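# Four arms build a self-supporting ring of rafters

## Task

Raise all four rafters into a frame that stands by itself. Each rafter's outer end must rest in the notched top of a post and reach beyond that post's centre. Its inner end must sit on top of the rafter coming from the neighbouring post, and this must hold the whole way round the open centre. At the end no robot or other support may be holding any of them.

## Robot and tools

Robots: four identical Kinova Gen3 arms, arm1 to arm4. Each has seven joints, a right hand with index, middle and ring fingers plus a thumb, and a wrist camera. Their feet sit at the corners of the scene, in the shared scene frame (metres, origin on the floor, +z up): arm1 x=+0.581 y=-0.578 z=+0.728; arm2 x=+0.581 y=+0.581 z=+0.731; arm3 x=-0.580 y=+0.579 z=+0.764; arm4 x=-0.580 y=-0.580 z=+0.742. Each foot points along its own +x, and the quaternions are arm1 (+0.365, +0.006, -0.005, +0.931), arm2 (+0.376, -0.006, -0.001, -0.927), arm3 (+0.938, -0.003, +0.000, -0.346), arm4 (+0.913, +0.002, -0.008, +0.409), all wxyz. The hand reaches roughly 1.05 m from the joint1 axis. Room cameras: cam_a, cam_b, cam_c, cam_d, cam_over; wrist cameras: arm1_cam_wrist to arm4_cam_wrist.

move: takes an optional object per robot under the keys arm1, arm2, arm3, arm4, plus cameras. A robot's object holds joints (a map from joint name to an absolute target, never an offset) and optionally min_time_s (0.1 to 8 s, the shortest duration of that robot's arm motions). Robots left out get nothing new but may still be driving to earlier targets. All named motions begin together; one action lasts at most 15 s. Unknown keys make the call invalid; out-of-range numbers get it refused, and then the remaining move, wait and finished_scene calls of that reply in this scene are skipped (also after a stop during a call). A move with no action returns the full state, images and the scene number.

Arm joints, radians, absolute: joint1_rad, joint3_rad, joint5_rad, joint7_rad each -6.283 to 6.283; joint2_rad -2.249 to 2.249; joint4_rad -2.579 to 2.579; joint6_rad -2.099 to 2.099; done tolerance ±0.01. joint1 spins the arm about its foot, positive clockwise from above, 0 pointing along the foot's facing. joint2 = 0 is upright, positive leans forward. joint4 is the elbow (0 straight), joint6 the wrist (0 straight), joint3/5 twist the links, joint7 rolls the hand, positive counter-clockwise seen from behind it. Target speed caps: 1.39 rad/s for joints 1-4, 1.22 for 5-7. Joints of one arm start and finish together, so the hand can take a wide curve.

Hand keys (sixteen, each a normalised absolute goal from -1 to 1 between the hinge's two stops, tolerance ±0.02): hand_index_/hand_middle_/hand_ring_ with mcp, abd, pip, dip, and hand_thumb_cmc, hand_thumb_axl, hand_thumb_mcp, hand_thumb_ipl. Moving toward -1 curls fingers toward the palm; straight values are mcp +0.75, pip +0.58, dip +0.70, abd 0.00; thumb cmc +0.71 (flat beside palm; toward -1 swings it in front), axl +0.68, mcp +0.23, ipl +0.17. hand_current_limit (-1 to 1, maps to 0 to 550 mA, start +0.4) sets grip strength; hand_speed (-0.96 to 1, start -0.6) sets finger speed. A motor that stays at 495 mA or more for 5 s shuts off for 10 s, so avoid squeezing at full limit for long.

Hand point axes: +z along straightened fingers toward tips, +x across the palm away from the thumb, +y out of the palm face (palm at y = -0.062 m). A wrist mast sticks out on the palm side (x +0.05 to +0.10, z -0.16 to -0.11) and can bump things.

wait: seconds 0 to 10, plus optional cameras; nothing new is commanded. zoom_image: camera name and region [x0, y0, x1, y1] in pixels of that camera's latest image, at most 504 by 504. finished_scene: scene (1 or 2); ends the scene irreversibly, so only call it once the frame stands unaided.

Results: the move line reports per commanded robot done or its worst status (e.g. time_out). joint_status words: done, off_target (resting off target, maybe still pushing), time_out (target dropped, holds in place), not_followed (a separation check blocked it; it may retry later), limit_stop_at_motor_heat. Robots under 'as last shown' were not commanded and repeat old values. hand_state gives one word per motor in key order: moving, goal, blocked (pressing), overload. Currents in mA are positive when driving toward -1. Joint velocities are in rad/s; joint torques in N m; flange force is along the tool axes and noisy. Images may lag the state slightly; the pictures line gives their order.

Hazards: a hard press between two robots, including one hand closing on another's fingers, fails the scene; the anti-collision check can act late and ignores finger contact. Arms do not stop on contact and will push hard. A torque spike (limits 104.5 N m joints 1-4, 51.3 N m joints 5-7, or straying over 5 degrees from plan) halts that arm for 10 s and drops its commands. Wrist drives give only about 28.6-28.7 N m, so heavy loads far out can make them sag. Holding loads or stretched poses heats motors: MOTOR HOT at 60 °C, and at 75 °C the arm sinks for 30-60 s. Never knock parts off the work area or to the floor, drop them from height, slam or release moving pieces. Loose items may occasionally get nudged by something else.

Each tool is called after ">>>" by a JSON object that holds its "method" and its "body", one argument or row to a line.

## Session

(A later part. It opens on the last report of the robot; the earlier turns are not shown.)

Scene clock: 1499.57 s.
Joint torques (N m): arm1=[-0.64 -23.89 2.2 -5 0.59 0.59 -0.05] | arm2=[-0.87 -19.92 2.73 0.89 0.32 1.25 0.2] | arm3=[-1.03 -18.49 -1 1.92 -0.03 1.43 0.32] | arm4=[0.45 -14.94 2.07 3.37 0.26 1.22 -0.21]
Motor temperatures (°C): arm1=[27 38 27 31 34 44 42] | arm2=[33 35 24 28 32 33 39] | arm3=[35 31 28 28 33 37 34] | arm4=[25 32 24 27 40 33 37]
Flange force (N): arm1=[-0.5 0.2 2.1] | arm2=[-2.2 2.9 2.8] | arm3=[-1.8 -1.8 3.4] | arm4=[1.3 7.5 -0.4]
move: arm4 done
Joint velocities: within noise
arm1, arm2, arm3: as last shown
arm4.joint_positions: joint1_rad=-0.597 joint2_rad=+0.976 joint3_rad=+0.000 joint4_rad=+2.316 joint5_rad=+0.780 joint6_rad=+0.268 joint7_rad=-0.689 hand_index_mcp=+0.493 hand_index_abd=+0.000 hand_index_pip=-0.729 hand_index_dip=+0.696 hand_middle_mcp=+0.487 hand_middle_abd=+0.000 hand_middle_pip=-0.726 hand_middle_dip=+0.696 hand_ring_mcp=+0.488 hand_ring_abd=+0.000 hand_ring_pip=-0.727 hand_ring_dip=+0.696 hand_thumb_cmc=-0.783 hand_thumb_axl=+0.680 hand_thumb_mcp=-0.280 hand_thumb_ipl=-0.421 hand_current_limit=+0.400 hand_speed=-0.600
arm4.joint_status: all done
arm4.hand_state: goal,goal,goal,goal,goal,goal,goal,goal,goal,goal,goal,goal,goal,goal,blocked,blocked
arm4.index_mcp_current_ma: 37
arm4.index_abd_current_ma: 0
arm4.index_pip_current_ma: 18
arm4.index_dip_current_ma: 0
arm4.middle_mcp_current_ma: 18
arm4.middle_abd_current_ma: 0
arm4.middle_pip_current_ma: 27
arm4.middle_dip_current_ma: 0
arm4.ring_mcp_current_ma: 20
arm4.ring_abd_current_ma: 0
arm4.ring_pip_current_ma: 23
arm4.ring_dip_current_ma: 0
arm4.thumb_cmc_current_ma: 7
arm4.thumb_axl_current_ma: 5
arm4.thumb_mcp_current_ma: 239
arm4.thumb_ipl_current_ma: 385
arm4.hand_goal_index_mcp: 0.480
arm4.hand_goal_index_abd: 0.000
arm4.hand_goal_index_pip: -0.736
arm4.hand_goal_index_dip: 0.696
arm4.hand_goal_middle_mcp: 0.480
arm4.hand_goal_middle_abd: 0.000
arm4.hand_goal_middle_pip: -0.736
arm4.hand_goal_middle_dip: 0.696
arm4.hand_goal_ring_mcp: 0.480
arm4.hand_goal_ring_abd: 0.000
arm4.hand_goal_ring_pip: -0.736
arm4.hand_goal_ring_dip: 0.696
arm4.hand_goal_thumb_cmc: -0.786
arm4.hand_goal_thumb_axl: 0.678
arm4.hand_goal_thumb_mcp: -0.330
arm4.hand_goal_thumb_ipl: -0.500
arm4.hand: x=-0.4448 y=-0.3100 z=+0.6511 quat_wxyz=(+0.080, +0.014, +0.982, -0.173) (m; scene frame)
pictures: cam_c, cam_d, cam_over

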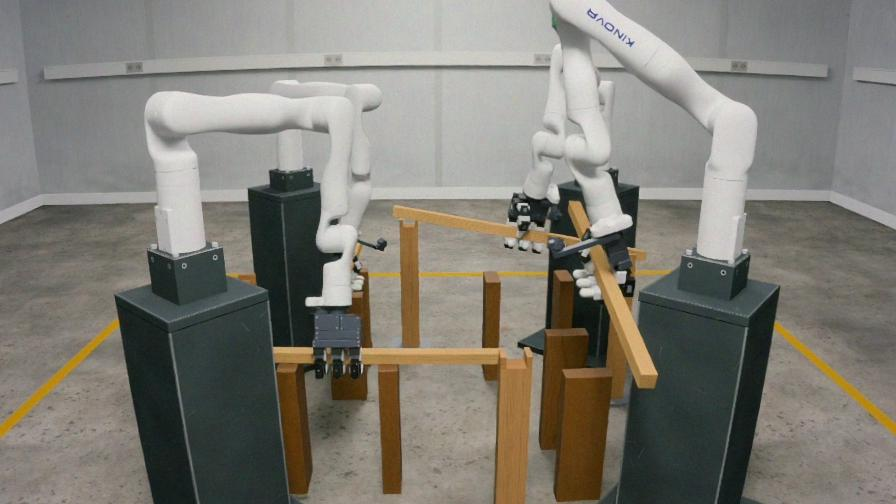

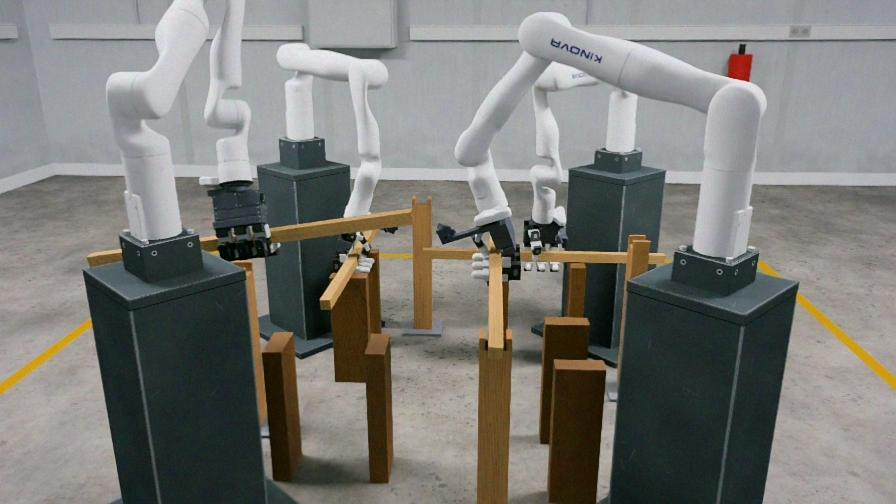

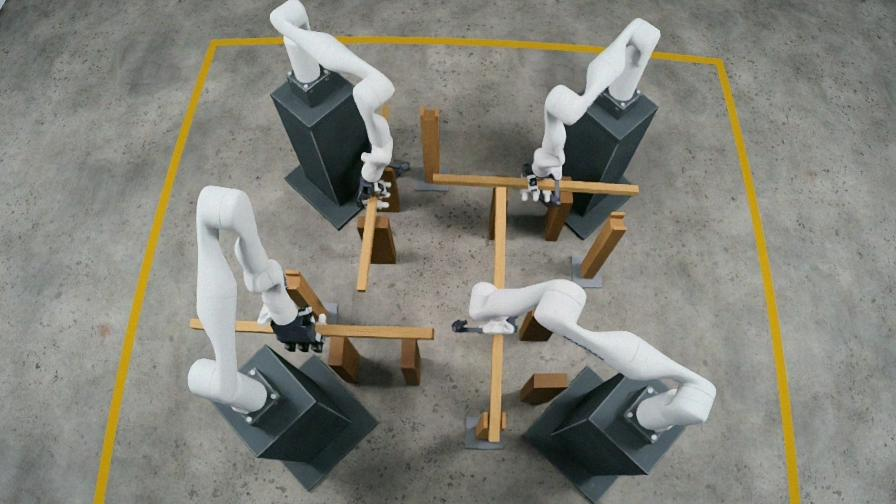

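Now to c and d.

>>> {"method": "move", "body": {
  "arm4": {"joints":{"joint1_rad":-0.6495,"joint2_rad":1.0570,"joint4_rad":1.6407,"joint5_rad":0.2346,"joint6_rad":0.8092,"joint7_rad":-0.1406},"min_time_s":4},
  "cameras": ["cam_c","cam_d","cam_over"]
}}

>>> {"method": "move", "body": {
  "arm4": {"joints":{"joint1_rad":-0.2150,"joint2_rad":1.1708,"joint4_rad":1.2892,"joint5_rad":0.3677,"joint6_rad":0.9650,"joint7_rad":0.2337},"min_time_s":5},
  "cameras": ["cam_a","cam_b","cam_c","cam_d","cam_over"]
}}

>>> {"method": "zoom_image", "body": {
  "camera": "cam_c",
  "region": [465, 300, 565, 400]
}}

>>> {"method": "zoom_image", "body": {
  "camera": "cam_d",
  "region": [380, 160, 560, 340]
}}

>>> {"method": "zoom_image", "body": {
  "camera": "cam_over",
  "region": [240, 230, 540, 400]
}}

Scene clock: 1511.93 s.
Joint torques (N m): arm1=[-0.64 -23.89 2.22 -5.01 0.56 0.61 -0.09] | arm2=[-0.86 -19.93 2.75 0.87 0.34 1.23 0.19] | arm3=[-1.08 -18.58 -0.97 1.99 -0.07 1.39 0.39] | arm4=[0.51 -21.17 2.08 -2.29 0.68 1.17 -0.11]
Motor temperatures (°C): arm1=[27 38 27 31 34 44 42] | arm2=[33 35 24 28 32 33 39] | arm3=[35 31 28 28 33 37 34] | arm4=[25 32 24 27 40 33 37]
Flange force (N): arm1=[-0.6 0.1 2.1] | arm2=[-2.2 3.0 2.7] | arm3=[-2.1 -1.4 3.7] | arm4=[1.2 4.7 2.4]
move: arm4 done
Joint velocities: within noise
arm1, arm2, arm3: as last shown
arm4.joint_positions: joint1_rad=-0.649 joint2_rad=+1.057 joint3_rad=+0.000 joint4_rad=+1.641 joint5_rad=+0.235 joint6_rad=+0.809 joint7_rad=-0.141 hand_index_mcp=+0.493 hand_index_abd=+0.000 hand_index_pip=-0.729 hand_index_dip=+0.696 hand_middle_mcp=+0.487 hand_middle_abd=+0.000 hand_middle_pip=-0.726 hand_middle_dip=+0.696 hand_ring_mcp=+0.488 hand_ring_abd=+0.000 hand_ring_pip=-0.727 hand_ring_dip=+0.696 hand_thumb_cmc=-0.783 hand_thumb_axl=+0.680 hand_thumb_mcp=-0.280 hand_thumb_ipl=-0.423 hand_current_limit=+0.400 hand_speed=-0.600
arm4.joint_status: all done
arm4.hand_state: goal,goal,goal,goal,goal,goal,goal,goal,goal,goal,goal,goal,goal,goal,blocked,blocked
arm4.index_mcp_current_ma: 37
arm4.index_abd_current_ma: 0
arm4.index_pip_current_ma: 18
arm4.index_dip_current_ma: 0
arm4.middle_mcp_current_ma: 18
arm4.middle_abd_current_ma: 0
arm4.middle_pip_current_ma: 26
arm4.middle_dip_current_ma: 0
arm4.ring_mcp_current_ma: 20
arm4.ring_abd_current_ma: 0
arm4.ring_pip_current_ma: 22
arm4.ring_dip_current_ma: 0
arm4.thumb_cmc_current_ma: 6
arm4.thumb_axl_current_ma: 4
arm4.thumb_mcp_current_ma: 242
arm4.thumb_ipl_current_ma: 385
arm4.hand_goal_index_mcp: 0.480
arm4.hand_goal_index_abd: 0.000
arm4.hand_goal_index_pip: -0.736
arm4.hand_goal_index_dip: 0.696
arm4.hand_goal_middle_mcp: 0.480
arm4.hand_goal_middle_abd: 0.000
arm4.hand_goal_middle_pip: -0.736
arm4.hand_goal_middle_dip: 0.696
arm4.hand_goal_ring_mcp: 0.480
arm4.hand_goal_ring_abd: 0.000
arm4.hand_goal_ring_pip: -0.736
arm4.hand_goal_ring_dip: 0.696
arm4.hand_goal_thumb_cmc: -0.786
arm4.hand_goal_thumb_axl: 0.678
arm4.hand_goal_thumb_mcp: -0.330
arm4.hand_goal_thumb_ipl: -0.500
arm4.hand: x=-0.4448 y=-0.1077 z=+0.6512 quat_wxyz=(+0.080, +0.014, +0.982, -0.173) (m; scene frame)
pictures: cam_c, cam_d, cam_over

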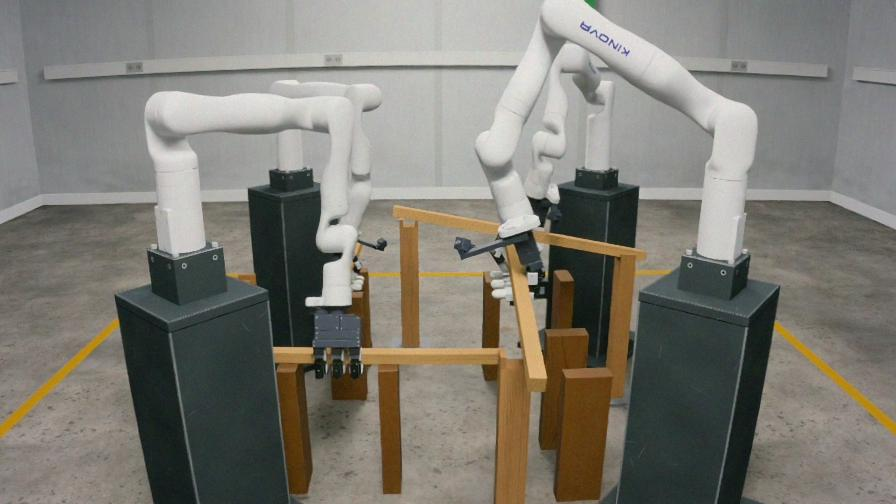

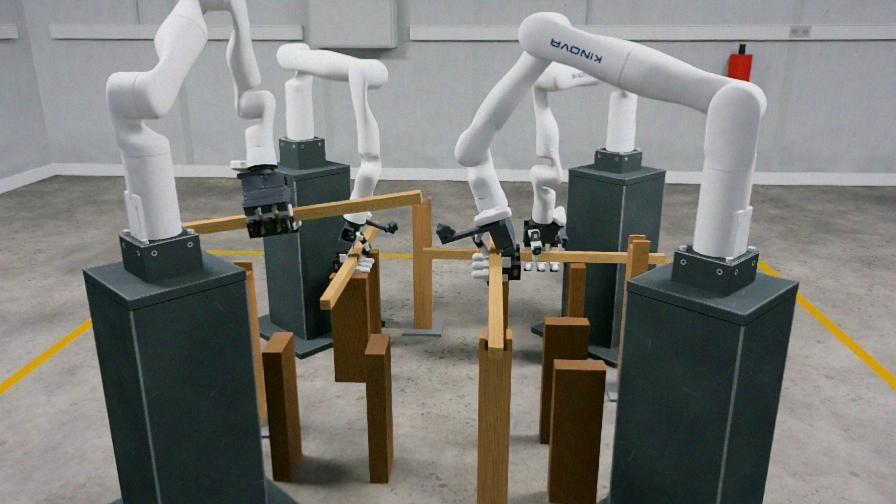

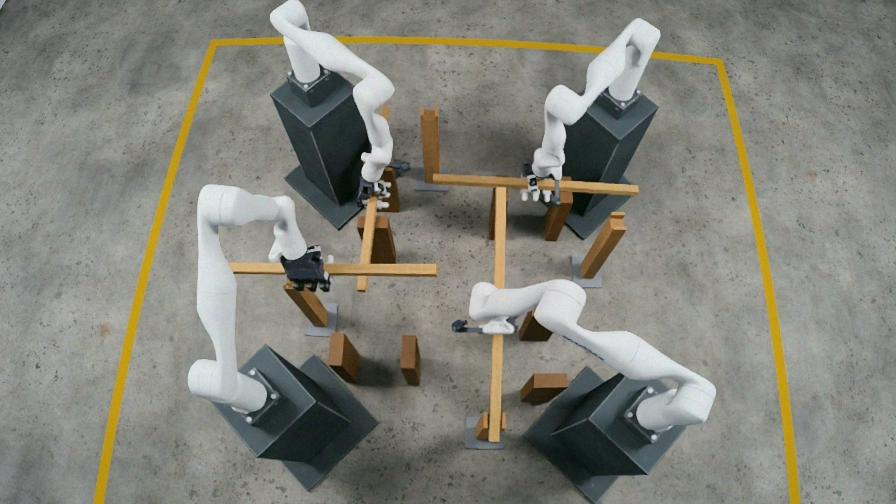

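Scene clock: 1517.23 s.
Joint torques (N m): arm1=[-0.66 -23.91 2.21 -5 0.58 0.6 -0.05] | arm2=[-0.88 -19.94 2.78 0.9 0.31 1.24 0.2] | arm3=[-1.06 -18.48 -1 1.89 -0.08 1.44 0.33] | arm4=[0.34 -24.45 2.38 -4.72 1.05 0.95 -0.19]
Motor temperatures (°C): arm1=[27 38 27 31 34 44 42] | arm2=[33 35 24 28 32 33 39] | arm3=[35 31 28 28 33 37 34] | arm4=[25 32 24 27 40 33 37]
Flange force (N): arm1=[-0.6 0.2 2.2] | arm2=[-2.3 3.1 2.8] | arm3=[-1.8 -2.0 3.3] | arm4=[-0.9 4.6 2.6]
move: arm4 done
Joint velocities: within noise
arm1: as last shown
arm2.joint_positions: joint1_rad=-0.107 joint2_rad=+1.595 joint3_rad=+0.000 joint4_rad=+1.600 joint5_rad=+0.768 joint6_rad=+0.316 joint7_rad=-0.075 hand_index_mcp=+0.489 hand_index_abd=+0.000 hand_index_pip=-0.727 hand_index_dip=+0.696 hand_middle_mcp=+0.486 hand_middle_abd=+0.000 hand_middle_pip=-0.726 hand_middle_dip=+0.696 hand_ring_mcp=+0.485 hand_ring_abd=+0.000 hand_ring_pip=-0.727 hand_ring_dip=+0.696 hand_thumb_cmc=-0.783 hand_thumb_axl=+0.680 hand_thumb_mcp=-0.293 hand_thumb_ipl=-0.394 hand_current_limit=+0.400 hand_speed=-0.600
arm2.joint_status: not commanded
arm2.hand_state: goal,goal,goal,goal,goal,goal,goal,goal,goal,goal,goal,goal,goal,goal,blocked,blocked
arm2.index_mcp_current_ma: 44
arm2.index_abd_current_ma: 0
arm2.index_pip_current_ma: 38
arm2.index_dip_current_ma: 0
arm2.middle_mcp_current_ma: 26
arm2.middle_abd_current_ma: 0
arm2.middle_pip_current_ma: 43
arm2.middle_dip_current_ma: 0
arm2.ring_mcp_current_ma: 26
arm2.ring_abd_current_ma: 0
arm2.ring_pip_current_ma: 43
arm2.ring_dip_current_ma: 0
arm2.thumb_cmc_current_ma: 11
arm2.thumb_axl_current_ma: 10
arm2.thumb_mcp_current_ma: 227
arm2.thumb_ipl_current_ma: 385
arm2.hand_goal_index_mcp: 0.480
arm2.hand_goal_index_abd: 0.000
arm2.hand_goal_index_pip: -0.736
arm2.hand_goal_index_dip: 0.696
arm2.hand_goal_middle_mcp: 0.480
arm2.hand_goal_middle_abd: 0.000
arm2.hand_goal_middle_pip: -0.736
arm2.hand_goal_middle_dip: 0.696
arm2.hand_goal_ring_mcp: 0.480
arm2.hand_goal_ring_abd: 0.000
arm2.hand_goal_ring_pip: -0.736
arm2.hand_goal_ring_dip: 0.696
arm2.hand_goal_thumb_cmc: -0.786
arm2.hand_goal_thumb_axl: 0.678
arm2.hand_goal_thumb_mcp: -0.330
arm2.hand_goal_thumb_ipl: -0.500
arm2.hand: x=+0.2804 y=+0.3086 z=+0.3843 quat_wxyz=(-0.173, +0.985, +0.002, +0.000) (m; scene frame)
arm3.joint_positions: joint1_rad=+0.003 joint2_rad=+1.663 joint3_rad=+0.000 joint4_rad=+1.481 joint5_rad=+0.703 joint6_rad=+0.345 joint7_rad=+0.012 hand_index_mcp=+0.491 hand_index_abd=+0.000 hand_index_pip=-0.727 hand_index_dip=+0.696 hand_middle_mcp=+0.487 hand_middle_abd=+0.000 hand_middle_pip=-0.726 hand_middle_dip=+0.696 hand_ring_mcp=+0.486 hand_ring_abd=+0.001 hand_ring_pip=-0.725 hand_ring_dip=+0.696 hand_thumb_cmc=-0.782 hand_thumb_axl=+0.680 hand_thumb_mcp=-0.275 hand_thumb_ipl=-0.430 hand_current_limit=+0.400 hand_speed=-0.600
arm3.joint_status: not commanded
arm3.hand_state: goal,goal,goal,goal,goal,goal,goal,goal,goal,goal,goal,goal,goal,goal,blocked,blocked
arm3.index_mcp_current_ma: 8
arm3.index_abd_current_ma: 0
arm3.index_pip_current_ma: 6
arm3.index_dip_current_ma: 0
arm3.middle_mcp_current_ma: 4
arm3.middle_abd_current_ma: 0
arm3.middle_pip_current_ma: 6
arm3.middle_dip_current_ma: 0
arm3.ring_mcp_current_ma: 3
arm3.ring_abd_current_ma: 0
arm3.ring_pip_current_ma: 8
arm3.ring_dip_current_ma: 0
arm3.thumb_cmc_current_ma: 1
arm3.thumb_axl_current_ma: 1
arm3.thumb_mcp_current_ma: 147
arm3.thumb_ipl_current_ma: 226
arm3.hand_goal_index_mcp: 0.480
arm3.hand_goal_index_abd: 0.000
arm3.hand_goal_index_pip: -0.736
arm3.hand_goal_index_dip: 0.696
arm3.hand_goal_middle_mcp: 0.480
arm3.hand_goal_middle_abd: 0.000
arm3.hand_goal_middle_pip: -0.736
arm3.hand_goal_middle_dip: 0.696
arm3.hand_goal_ring_mcp: 0.480
arm3.hand_goal_ring_abd: 0.000
arm3.hand_goal_ring_pip: -0.736
arm3.hand_goal_ring_dip: 0.696
arm3.hand_goal_thumb_cmc: -0.786
arm3.hand_goal_thumb_axl: 0.678
arm3.hand_goal_thumb_mcp: -0.330
arm3.hand_goal_thumb_ipl: -0.500
arm3.hand: x=-0.3018 y=+0.2647 z=+0.3836 quat_wxyz=(-0.123, +0.695, +0.698, -0.123) (m; scene frame)
arm4.joint_positions: joint1_rad=-0.215 joint2_rad=+1.171 joint3_rad=+0.000 joint4_rad=+1.289 joint5_rad=+0.368 joint6_rad=+0.965 joint7_rad=+0.234 hand_index_mcp=+0.493 hand_index_abd=+0.000 hand_index_pip=-0.729 hand_index_dip=+0.696 hand_middle_mcp=+0.487 hand_middle_abd=+0.000 hand_middle_pip=-0.726 hand_middle_dip=+0.696 hand_ring_mcp=+0.488 hand_ring_abd=+0.000 hand_ring_pip=-0.727 hand_ring_dip=+0.696 hand_thumb_cmc=-0.783 hand_thumb_axl=+0.680 hand_thumb_mcp=-0.279 hand_thumb_ipl=-0.424 hand_current_limit=+0.400 hand_speed=-0.600
arm4.joint_status: all done
arm4.hand_state: goal,goal,goal,goal,goal,goal,goal,goal,goal,goal,goal,goal,goal,goal,blocked,blocked
arm4.index_mcp_current_ma: 37
arm4.index_abd_current_ma: 0
arm4.index_pip_current_ma: 18
arm4.index_dip_current_ma: 0
arm4.middle_mcp_current_ma: 18
arm4.middle_abd_current_ma: 0
arm4.middle_pip_current_ma: 26
arm4.middle_dip_current_ma: 0
arm4.ring_mcp_current_ma: 20
arm4.ring_abd_current_ma: 0
arm4.ring_pip_current_ma: 22
arm4.ring_dip_current_ma: 0
arm4.thumb_cmc_current_ma: 6
arm4.thumb_axl_current_ma: 4
arm4.thumb_mcp_current_ma: 244
arm4.thumb_ipl_current_ma: 385
arm4.hand_goal_index_mcp: 0.480
arm4.hand_goal_index_abd: 0.000
arm4.hand_goal_index_pip: -0.736
arm4.hand_goal_index_dip: 0.696
arm4.hand_goal_middle_mcp: 0.480
arm4.hand_goal_middle_abd: 0.000
arm4.hand_goal_middle_pip: -0.736
arm4.hand_goal_middle_dip: 0.696
arm4.hand_goal_ring_mcp: 0.480
arm4.hand_goal_ring_abd: 0.000
arm4.hand_goal_ring_pip: -0.736
arm4.hand_goal_ring_dip: 0.696
arm4.hand_goal_thumb_cmc: -0.786
arm4.hand_goal_thumb_axl: 0.678
arm4.hand_goal_thumb_mcp: -0.330
arm4.hand_goal_thumb_ipl: -0.500
arm4.hand: x=-0.1998 y=-0.1077 z=+0.6511 quat_wxyz=(+0.080, +0.014, +0.982, -0.173) (m; scene frame)
pictures: cam_a, cam_b, cam_c, cam_d, cam_over

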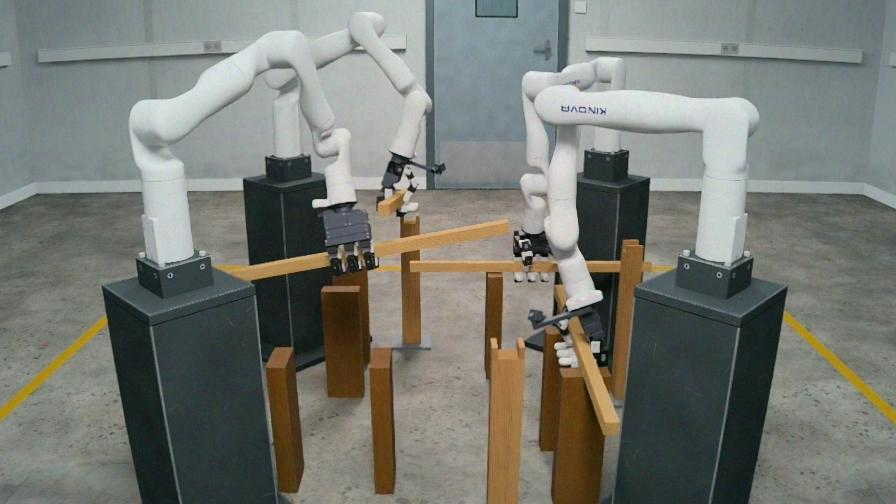

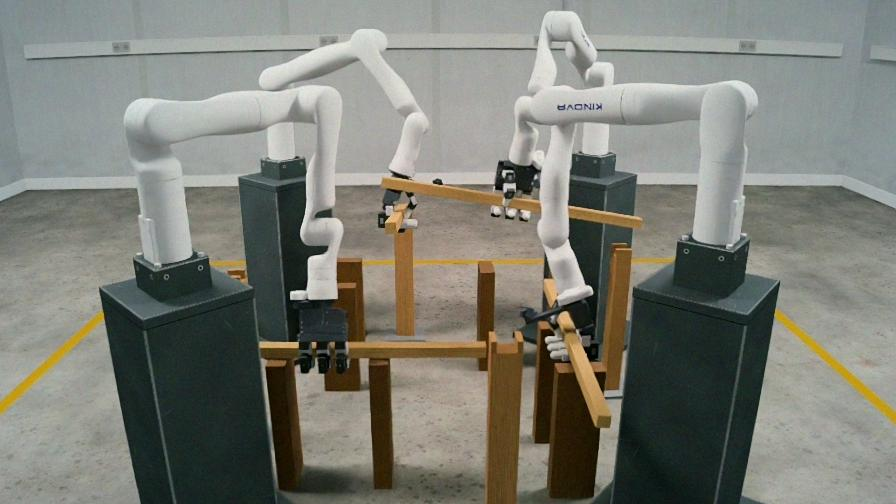

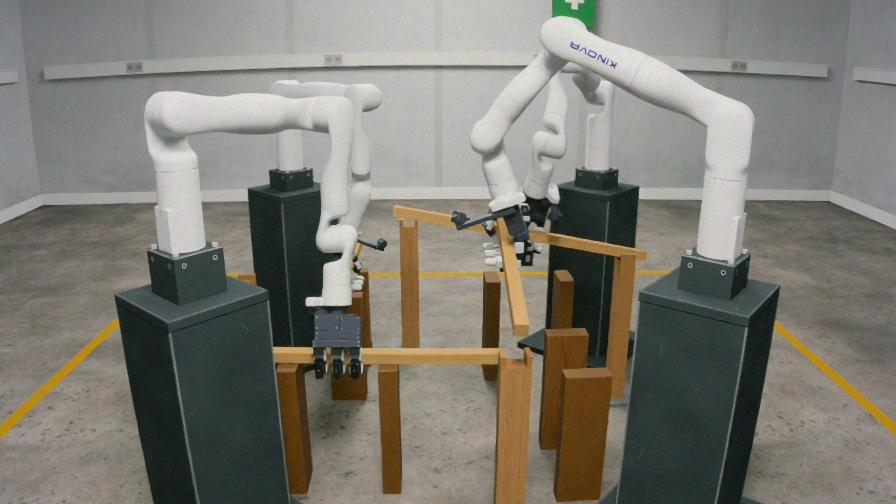

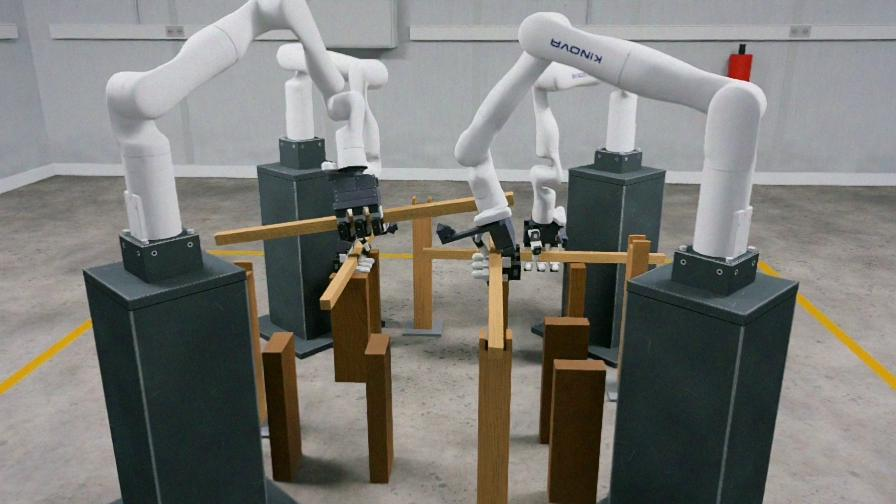

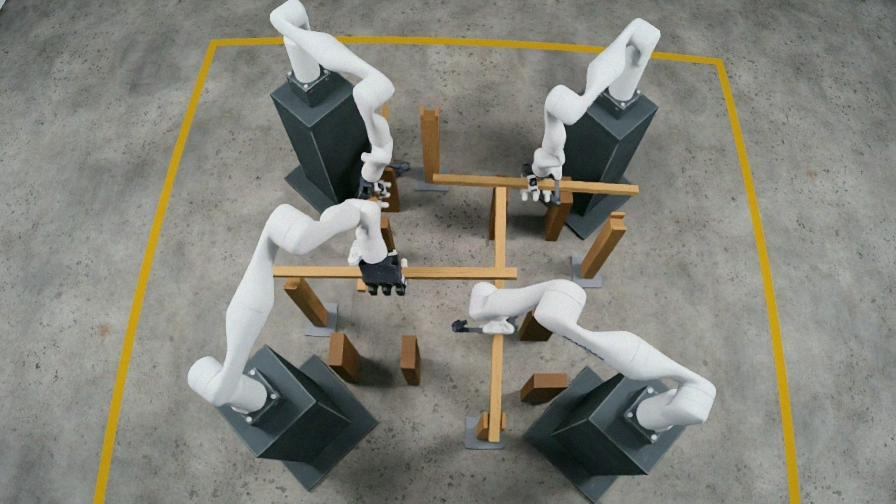

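Scaled by 5.040 from the camera's 896x504 image, which has a finer 1280x720 frame.

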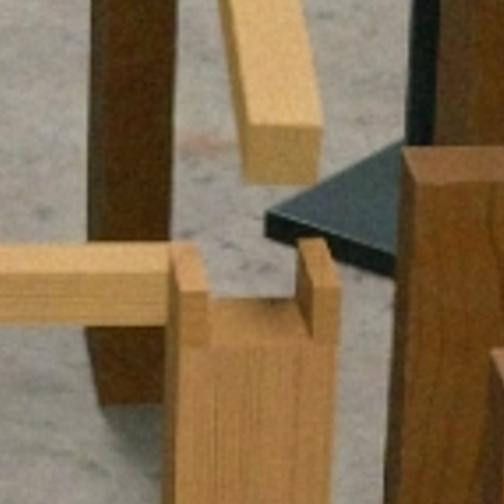

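Scaled by 2.800 from the camera's 896x504 image, which has a finer 1280x720 frame.

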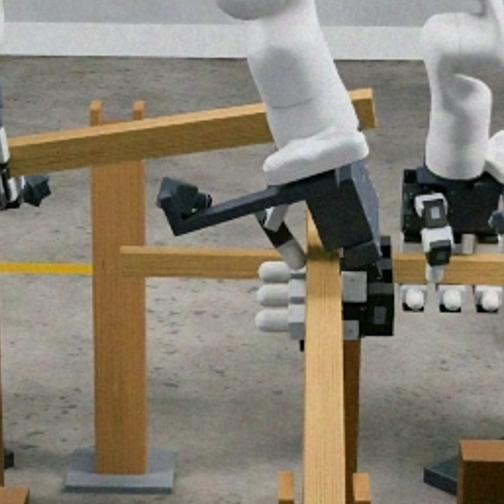

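Scaled by 1.680 from the camera's 896x504 image, which has a finer 1280x720 frame.

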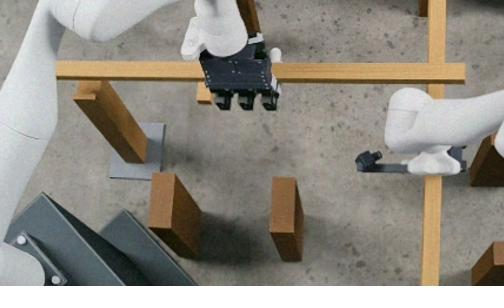

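>>> {"method": "move", "body": {
  "arm4": {"joints":{"joint1_rad":-0.2184,"joint2_rad":1.2324,"joint4_rad":1.2553,"joint5_rad":0.3734,"joint6_rad":0.9398,"joint7_rad":0.2189},"min_time_s":2},
  "cameras": ["cam_a","cam_b","cam_c","cam_d"]
}}

>>> {"method": "zoom_image", "body": {
  "camera": "cam_c",
  "region": [480, 310, 560, 390]
}}

>>> {"method": "zoom_image", "body": {
  "camera": "cam_d",
  "region": [420, 170, 560, 310]
}}

>>> {"method": "zoom_image", "body": {
  "camera": "cam_b",
  "region": [350, 150, 450, 250]
}}

>>> {"method": "zoom_image", "body": {
  "camera": "cam_a",
  "region": [350, 170, 450, 270]
}}

Scene clock: 1548.20 s.
Joint torques (N m): arm1=[-0.65 -23.88 2.19 -5.01 0.58 0.6 -0.07] | arm2=[-0.9 -19.92 2.8 0.89 0.34 1.24 0.17] | arm3=[-0.99 -18.51 -0.95 1.88 -0.04 1.35 0.35] | arm4=[0.39 -24.76 2.35 -4.43 0.99 0.95 -0.19]
Motor temperatures (°C): arm1=[27 38 27 31 34 44 42] | arm2=[33 34 24 28 32 33 38] | arm3=[35 31 28 28 33 37 34] | arm4=[25 32 24 27 40 33 37]
Flange force (N): arm1=[-0.5 0.1 2.1] | arm2=[-2.4 3.1 2.7] | arm3=[-1.8 -1.6 3.3] | arm4=[-1.0 5.1 2.8]
move: arm4 done
Joint velocities: within noise
arm1, arm2, arm3: as last shown
arm4.joint_positions: joint1_rad=-0.218 joint2_rad=+1.232 joint3_rad=+0.000 joint4_rad=+1.255 joint5_rad=+0.373 joint6_rad=+0.940 joint7_rad=+0.219 hand_index_mcp=+0.493 hand_index_abd=+0.000 hand_index_pip=-0.729 hand_index_dip=+0.696 hand_middle_mcp=+0.487 hand_middle_abd=+0.000 hand_middle_pip=-0.726 hand_middle_dip=+0.696 hand_ring_mcp=+0.488 hand_ring_abd=+0.000 hand_ring_pip=-0.727 hand_ring_dip=+0.696 hand_thumb_cmc=-0.783 hand_thumb_axl=+0.680 hand_thumb_mcp=-0.279 hand_thumb_ipl=-0.424 hand_current_limit=+0.400 hand_speed=-0.600
arm4.joint_status: all done
arm4.hand_state: goal,goal,goal,goal,goal,goal,goal,goal,goal,goal,goal,goal,goal,goal,blocked,blocked
arm4.index_mcp_current_ma: 37
arm4.index_abd_current_ma: 0
arm4.index_pip_current_ma: 18
arm4.index_dip_current_ma: 0
arm4.middle_mcp_current_ma: 18
arm4.middle_abd_current_ma: 0
arm4.middle_pip_current_ma: 26
arm4.middle_dip_current_ma: 0
arm4.ring_mcp_current_ma: 20
arm4.ring_abd_current_ma: 0
arm4.ring_pip_current_ma: 22
arm4.ring_dip_current_ma: 0
arm4.thumb_cmc_current_ma: 6
arm4.thumb_axl_current_ma: 4
arm4.thumb_mcp_current_ma: 244
arm4.thumb_ipl_current_ma: 385
arm4.hand_goal_index_mcp: 0.480
arm4.hand_goal_index_abd: 0.000
arm4.hand_goal_index_pip: -0.736
arm4.hand_goal_index_dip: 0.696
arm4.hand_goal_middle_mcp: 0.480
arm4.hand_goal_middle_abd: 0.000
arm4.hand_goal_middle_pip: -0.736
arm4.hand_goal_middle_dip: 0.696
arm4.hand_goal_ring_mcp: 0.480
arm4.hand_goal_ring_abd: 0.000
arm4.hand_goal_ring_pip: -0.736
arm4.hand_goal_ring_dip: 0.696
arm4.hand_goal_thumb_cmc: -0.786
arm4.hand_goal_thumb_axl: 0.678
arm4.hand_goal_thumb_mcp: -0.330
arm4.hand_goal_thumb_ipl: -0.500
arm4.hand: x=-0.1999 y=-0.1041 z=+0.6216 quat_wxyz=(+0.080, +0.014, +0.982, -0.173) (m; scene frame)
pictures: cam_a, cam_b, cam_c, cam_d

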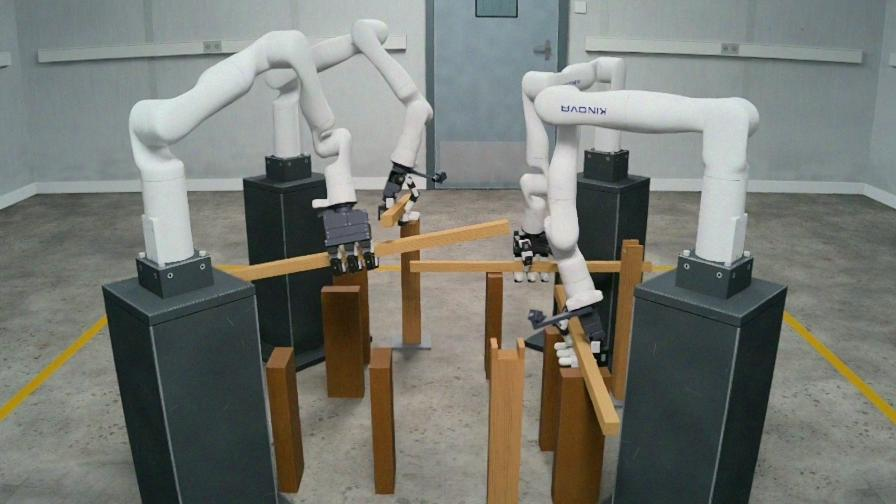

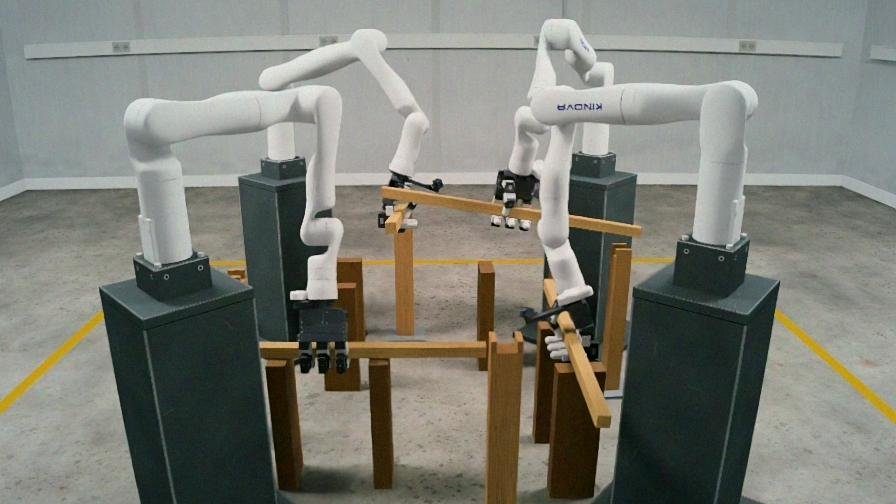

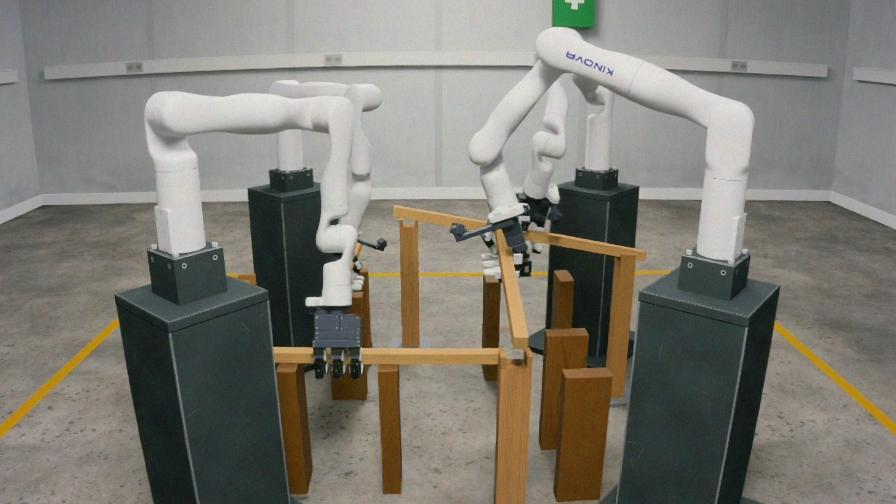

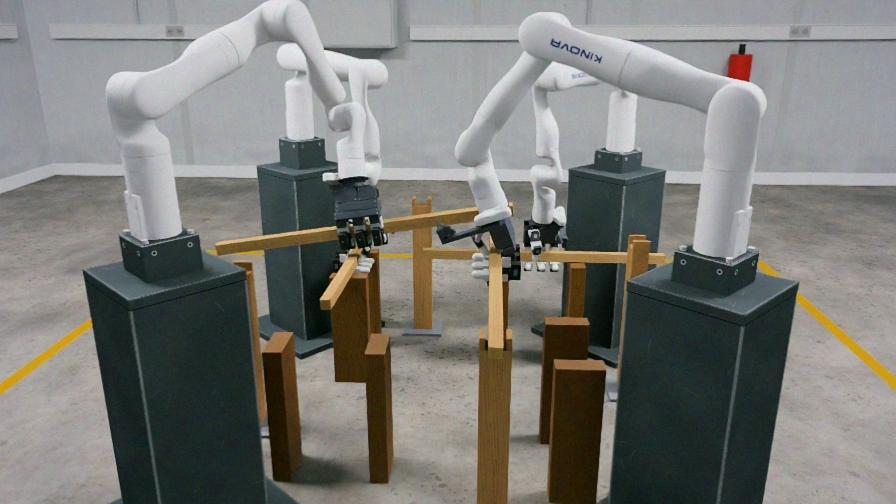

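Scaled by 6.300 from the camera's 896x504 image, which has a finer 1280x720 frame.

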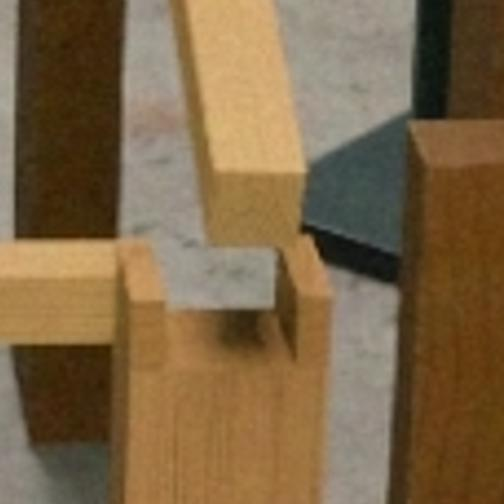

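Scaled by 3.600 from the camera's 896x504 image, which has a finer 1280x720 frame.

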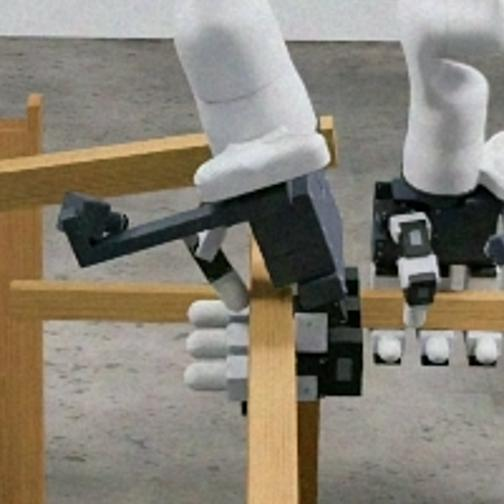

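Scaled by 5.040 from the camera's 896x504 image, which has a finer 1280x720 frame.

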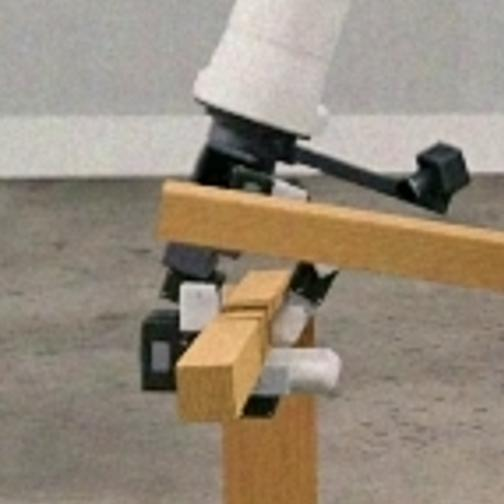

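Scaled by 5.040 from the camera's 896x504 image, which has a finer 1280x720 frame.

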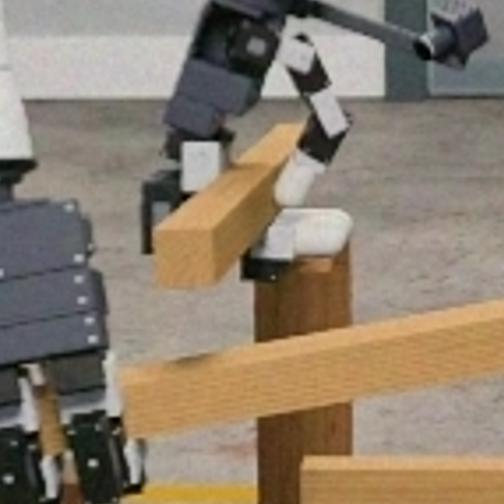

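>>> {"method": "move", "body": {
  "arm4": {"joints":{"joint1_rad":-0.2246,"joint2_rad":1.3051,"joint4_rad":1.2065,"joint5_rad":0.3826,"joint6_rad":0.9184,"joint7_rad":0.1993},"min_time_s":2},
  "cameras": ["cam_a","cam_b","cam_c","cam_d"]
}}

>>> {"method": "zoom_image", "body": {
  "camera": "cam_c",
  "region": [480, 310, 560, 390]
}}

>>> {"method": "zoom_image", "body": {
  "camera": "cam_a",
  "region": [360, 190, 440, 270]
}}

>>> {"method": "zoom_image", "body": {
  "camera": "cam_b",
  "region": [360, 170, 440, 250]
}}

Scene clock: 1582.80 s.
Joint torques (N m): arm1=[-0.62 -23.89 2.24 -5.06 0.57 0.61 -0.1] | arm2=[-0.84 -19.93 2.8 0.86 0.32 1.25 0.19] | arm3=[-1.01 -18.55 -1 1.82 -0.03 1.44 0.37] | arm4=[0.4 -24.97 2.45 -4.26 1 0.98 -0.2]
Motor temperatures (°C): arm1=[27 38 27 31 34 44 42] | arm2=[33 34 24 28 32 33 38] | arm3=[35 31 28 28 33 37 34] | arm4=[25 33 24 27 40 33 37]
Flange force (N): arm1=[-0.4 -0.1 2.1] | arm2=[-2.1 3.0 2.7] | arm3=[-1.4 -2.1 3.3] | arm4=[-0.9 5.1 2.9]
move: arm4 done
Joint velocities: within noise
arm1, arm2, arm3: as last shown
arm4.joint_positions: joint1_rad=-0.225 joint2_rad=+1.305 joint3_rad=+0.000 joint4_rad=+1.207 joint5_rad=+0.383 joint6_rad=+0.918 joint7_rad=+0.199 hand_index_mcp=+0.493 hand_index_abd=+0.000 hand_index_pip=-0.729 hand_index_dip=+0.696 hand_middle_mcp=+0.487 hand_middle_abd=+0.000 hand_middle_pip=-0.726 hand_middle_dip=+0.696 hand_ring_mcp=+0.488 hand_ring_abd=+0.000 hand_ring_pip=-0.727 hand_ring_dip=+0.696 hand_thumb_cmc=-0.783 hand_thumb_axl=+0.680 hand_thumb_mcp=-0.279 hand_thumb_ipl=-0.424 hand_current_limit=+0.400 hand_speed=-0.600
arm4.joint_status: all done
arm4.hand_state: goal,goal,goal,goal,goal,goal,goal,goal,goal,goal,goal,goal,goal,goal,blocked,blocked
arm4.index_mcp_current_ma: 37
arm4.index_abd_current_ma: 0
arm4.index_pip_current_ma: 18
arm4.index_dip_current_ma: 0
arm4.middle_mcp_current_ma: 18
arm4.middle_abd_current_ma: 0
arm4.middle_pip_current_ma: 26
arm4.middle_dip_current_ma: 0
arm4.ring_mcp_current_ma: 20
arm4.ring_abd_current_ma: 0
arm4.ring_pip_current_ma: 22
arm4.ring_dip_current_ma: 0
arm4.thumb_cmc_current_ma: 6
arm4.thumb_axl_current_ma: 4
arm4.thumb_mcp_current_ma: 244
arm4.thumb_ipl_current_ma: 385
arm4.hand_goal_index_mcp: 0.480
arm4.hand_goal_index_abd: 0.000
arm4.hand_goal_index_pip: -0.736
arm4.hand_goal_index_dip: 0.696
arm4.hand_goal_middle_mcp: 0.480
arm4.hand_goal_middle_abd: 0.000
arm4.hand_goal_middle_pip: -0.736
arm4.hand_goal_middle_dip: 0.696
arm4.hand_goal_ring_mcp: 0.480
arm4.hand_goal_ring_abd: 0.000
arm4.hand_goal_ring_pip: -0.736
arm4.hand_goal_ring_dip: 0.696
arm4.hand_goal_thumb_cmc: -0.786
arm4.hand_goal_thumb_axl: 0.678
arm4.hand_goal_thumb_mcp: -0.330
arm4.hand_goal_thumb_ipl: -0.500
arm4.hand: x=-0.1998 y=-0.0992 z=+0.5882 quat_wxyz=(+0.082, +0.014, +0.981, -0.173) (m; scene frame)
pictures: cam_a, cam_b, cam_c, cam_d

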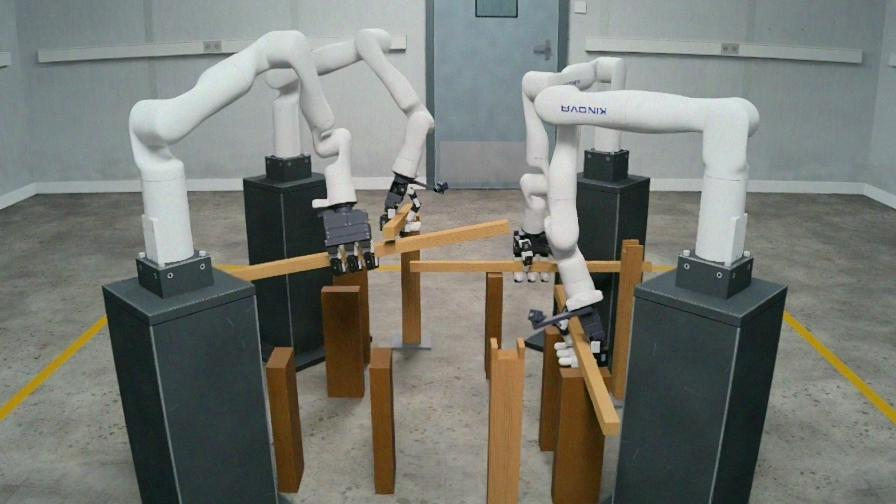

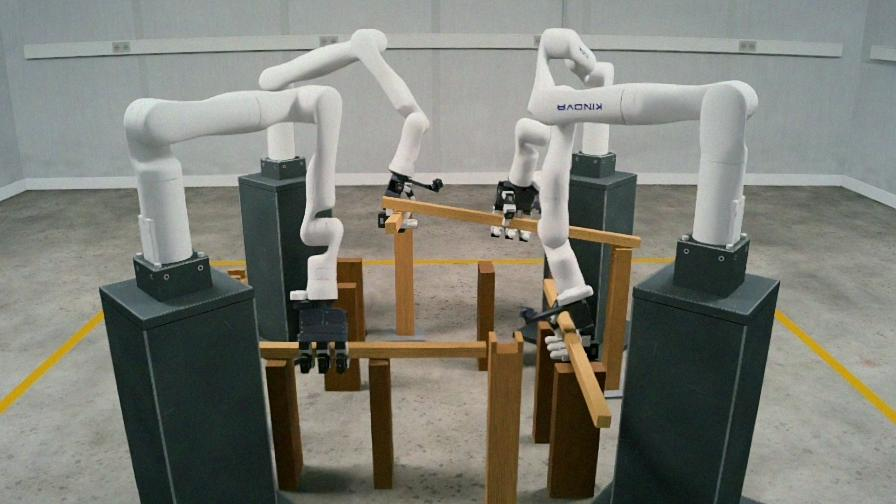

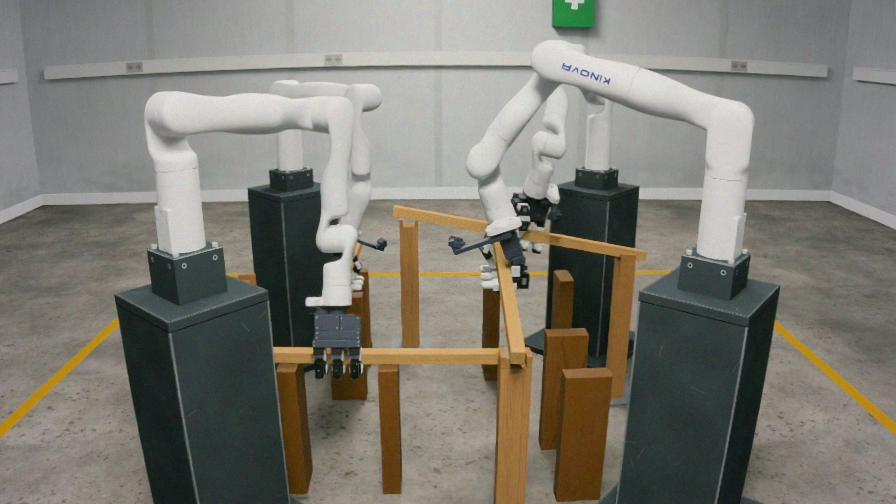

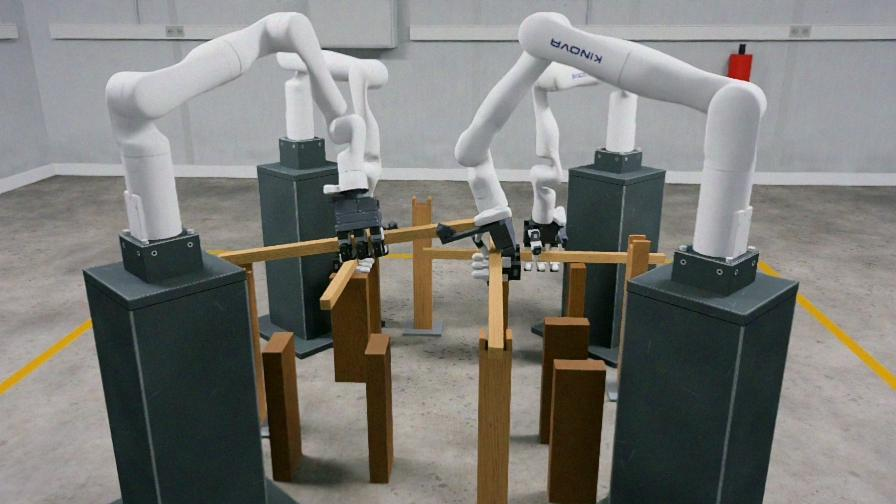

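Scaled by 6.300 from the camera's 896x504 image, which has a finer 1280x720 frame.

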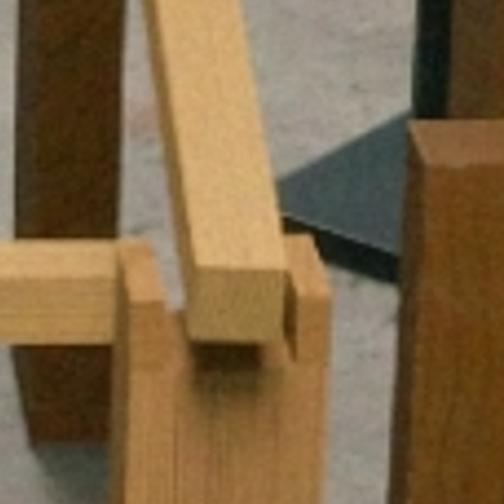

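Scaled by 6.300 from the camera's 896x504 image, which has a finer 1280x720 frame.

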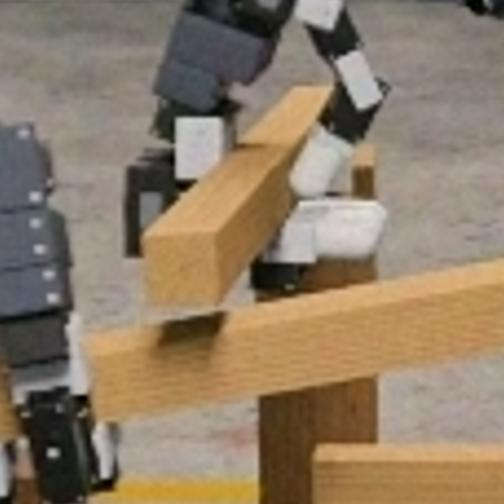

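Scaled by 6.300 from the camera's 896x504 image, which has a finer 1280x720 frame.

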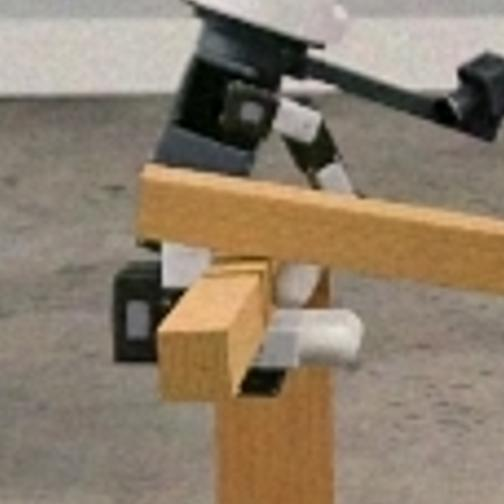

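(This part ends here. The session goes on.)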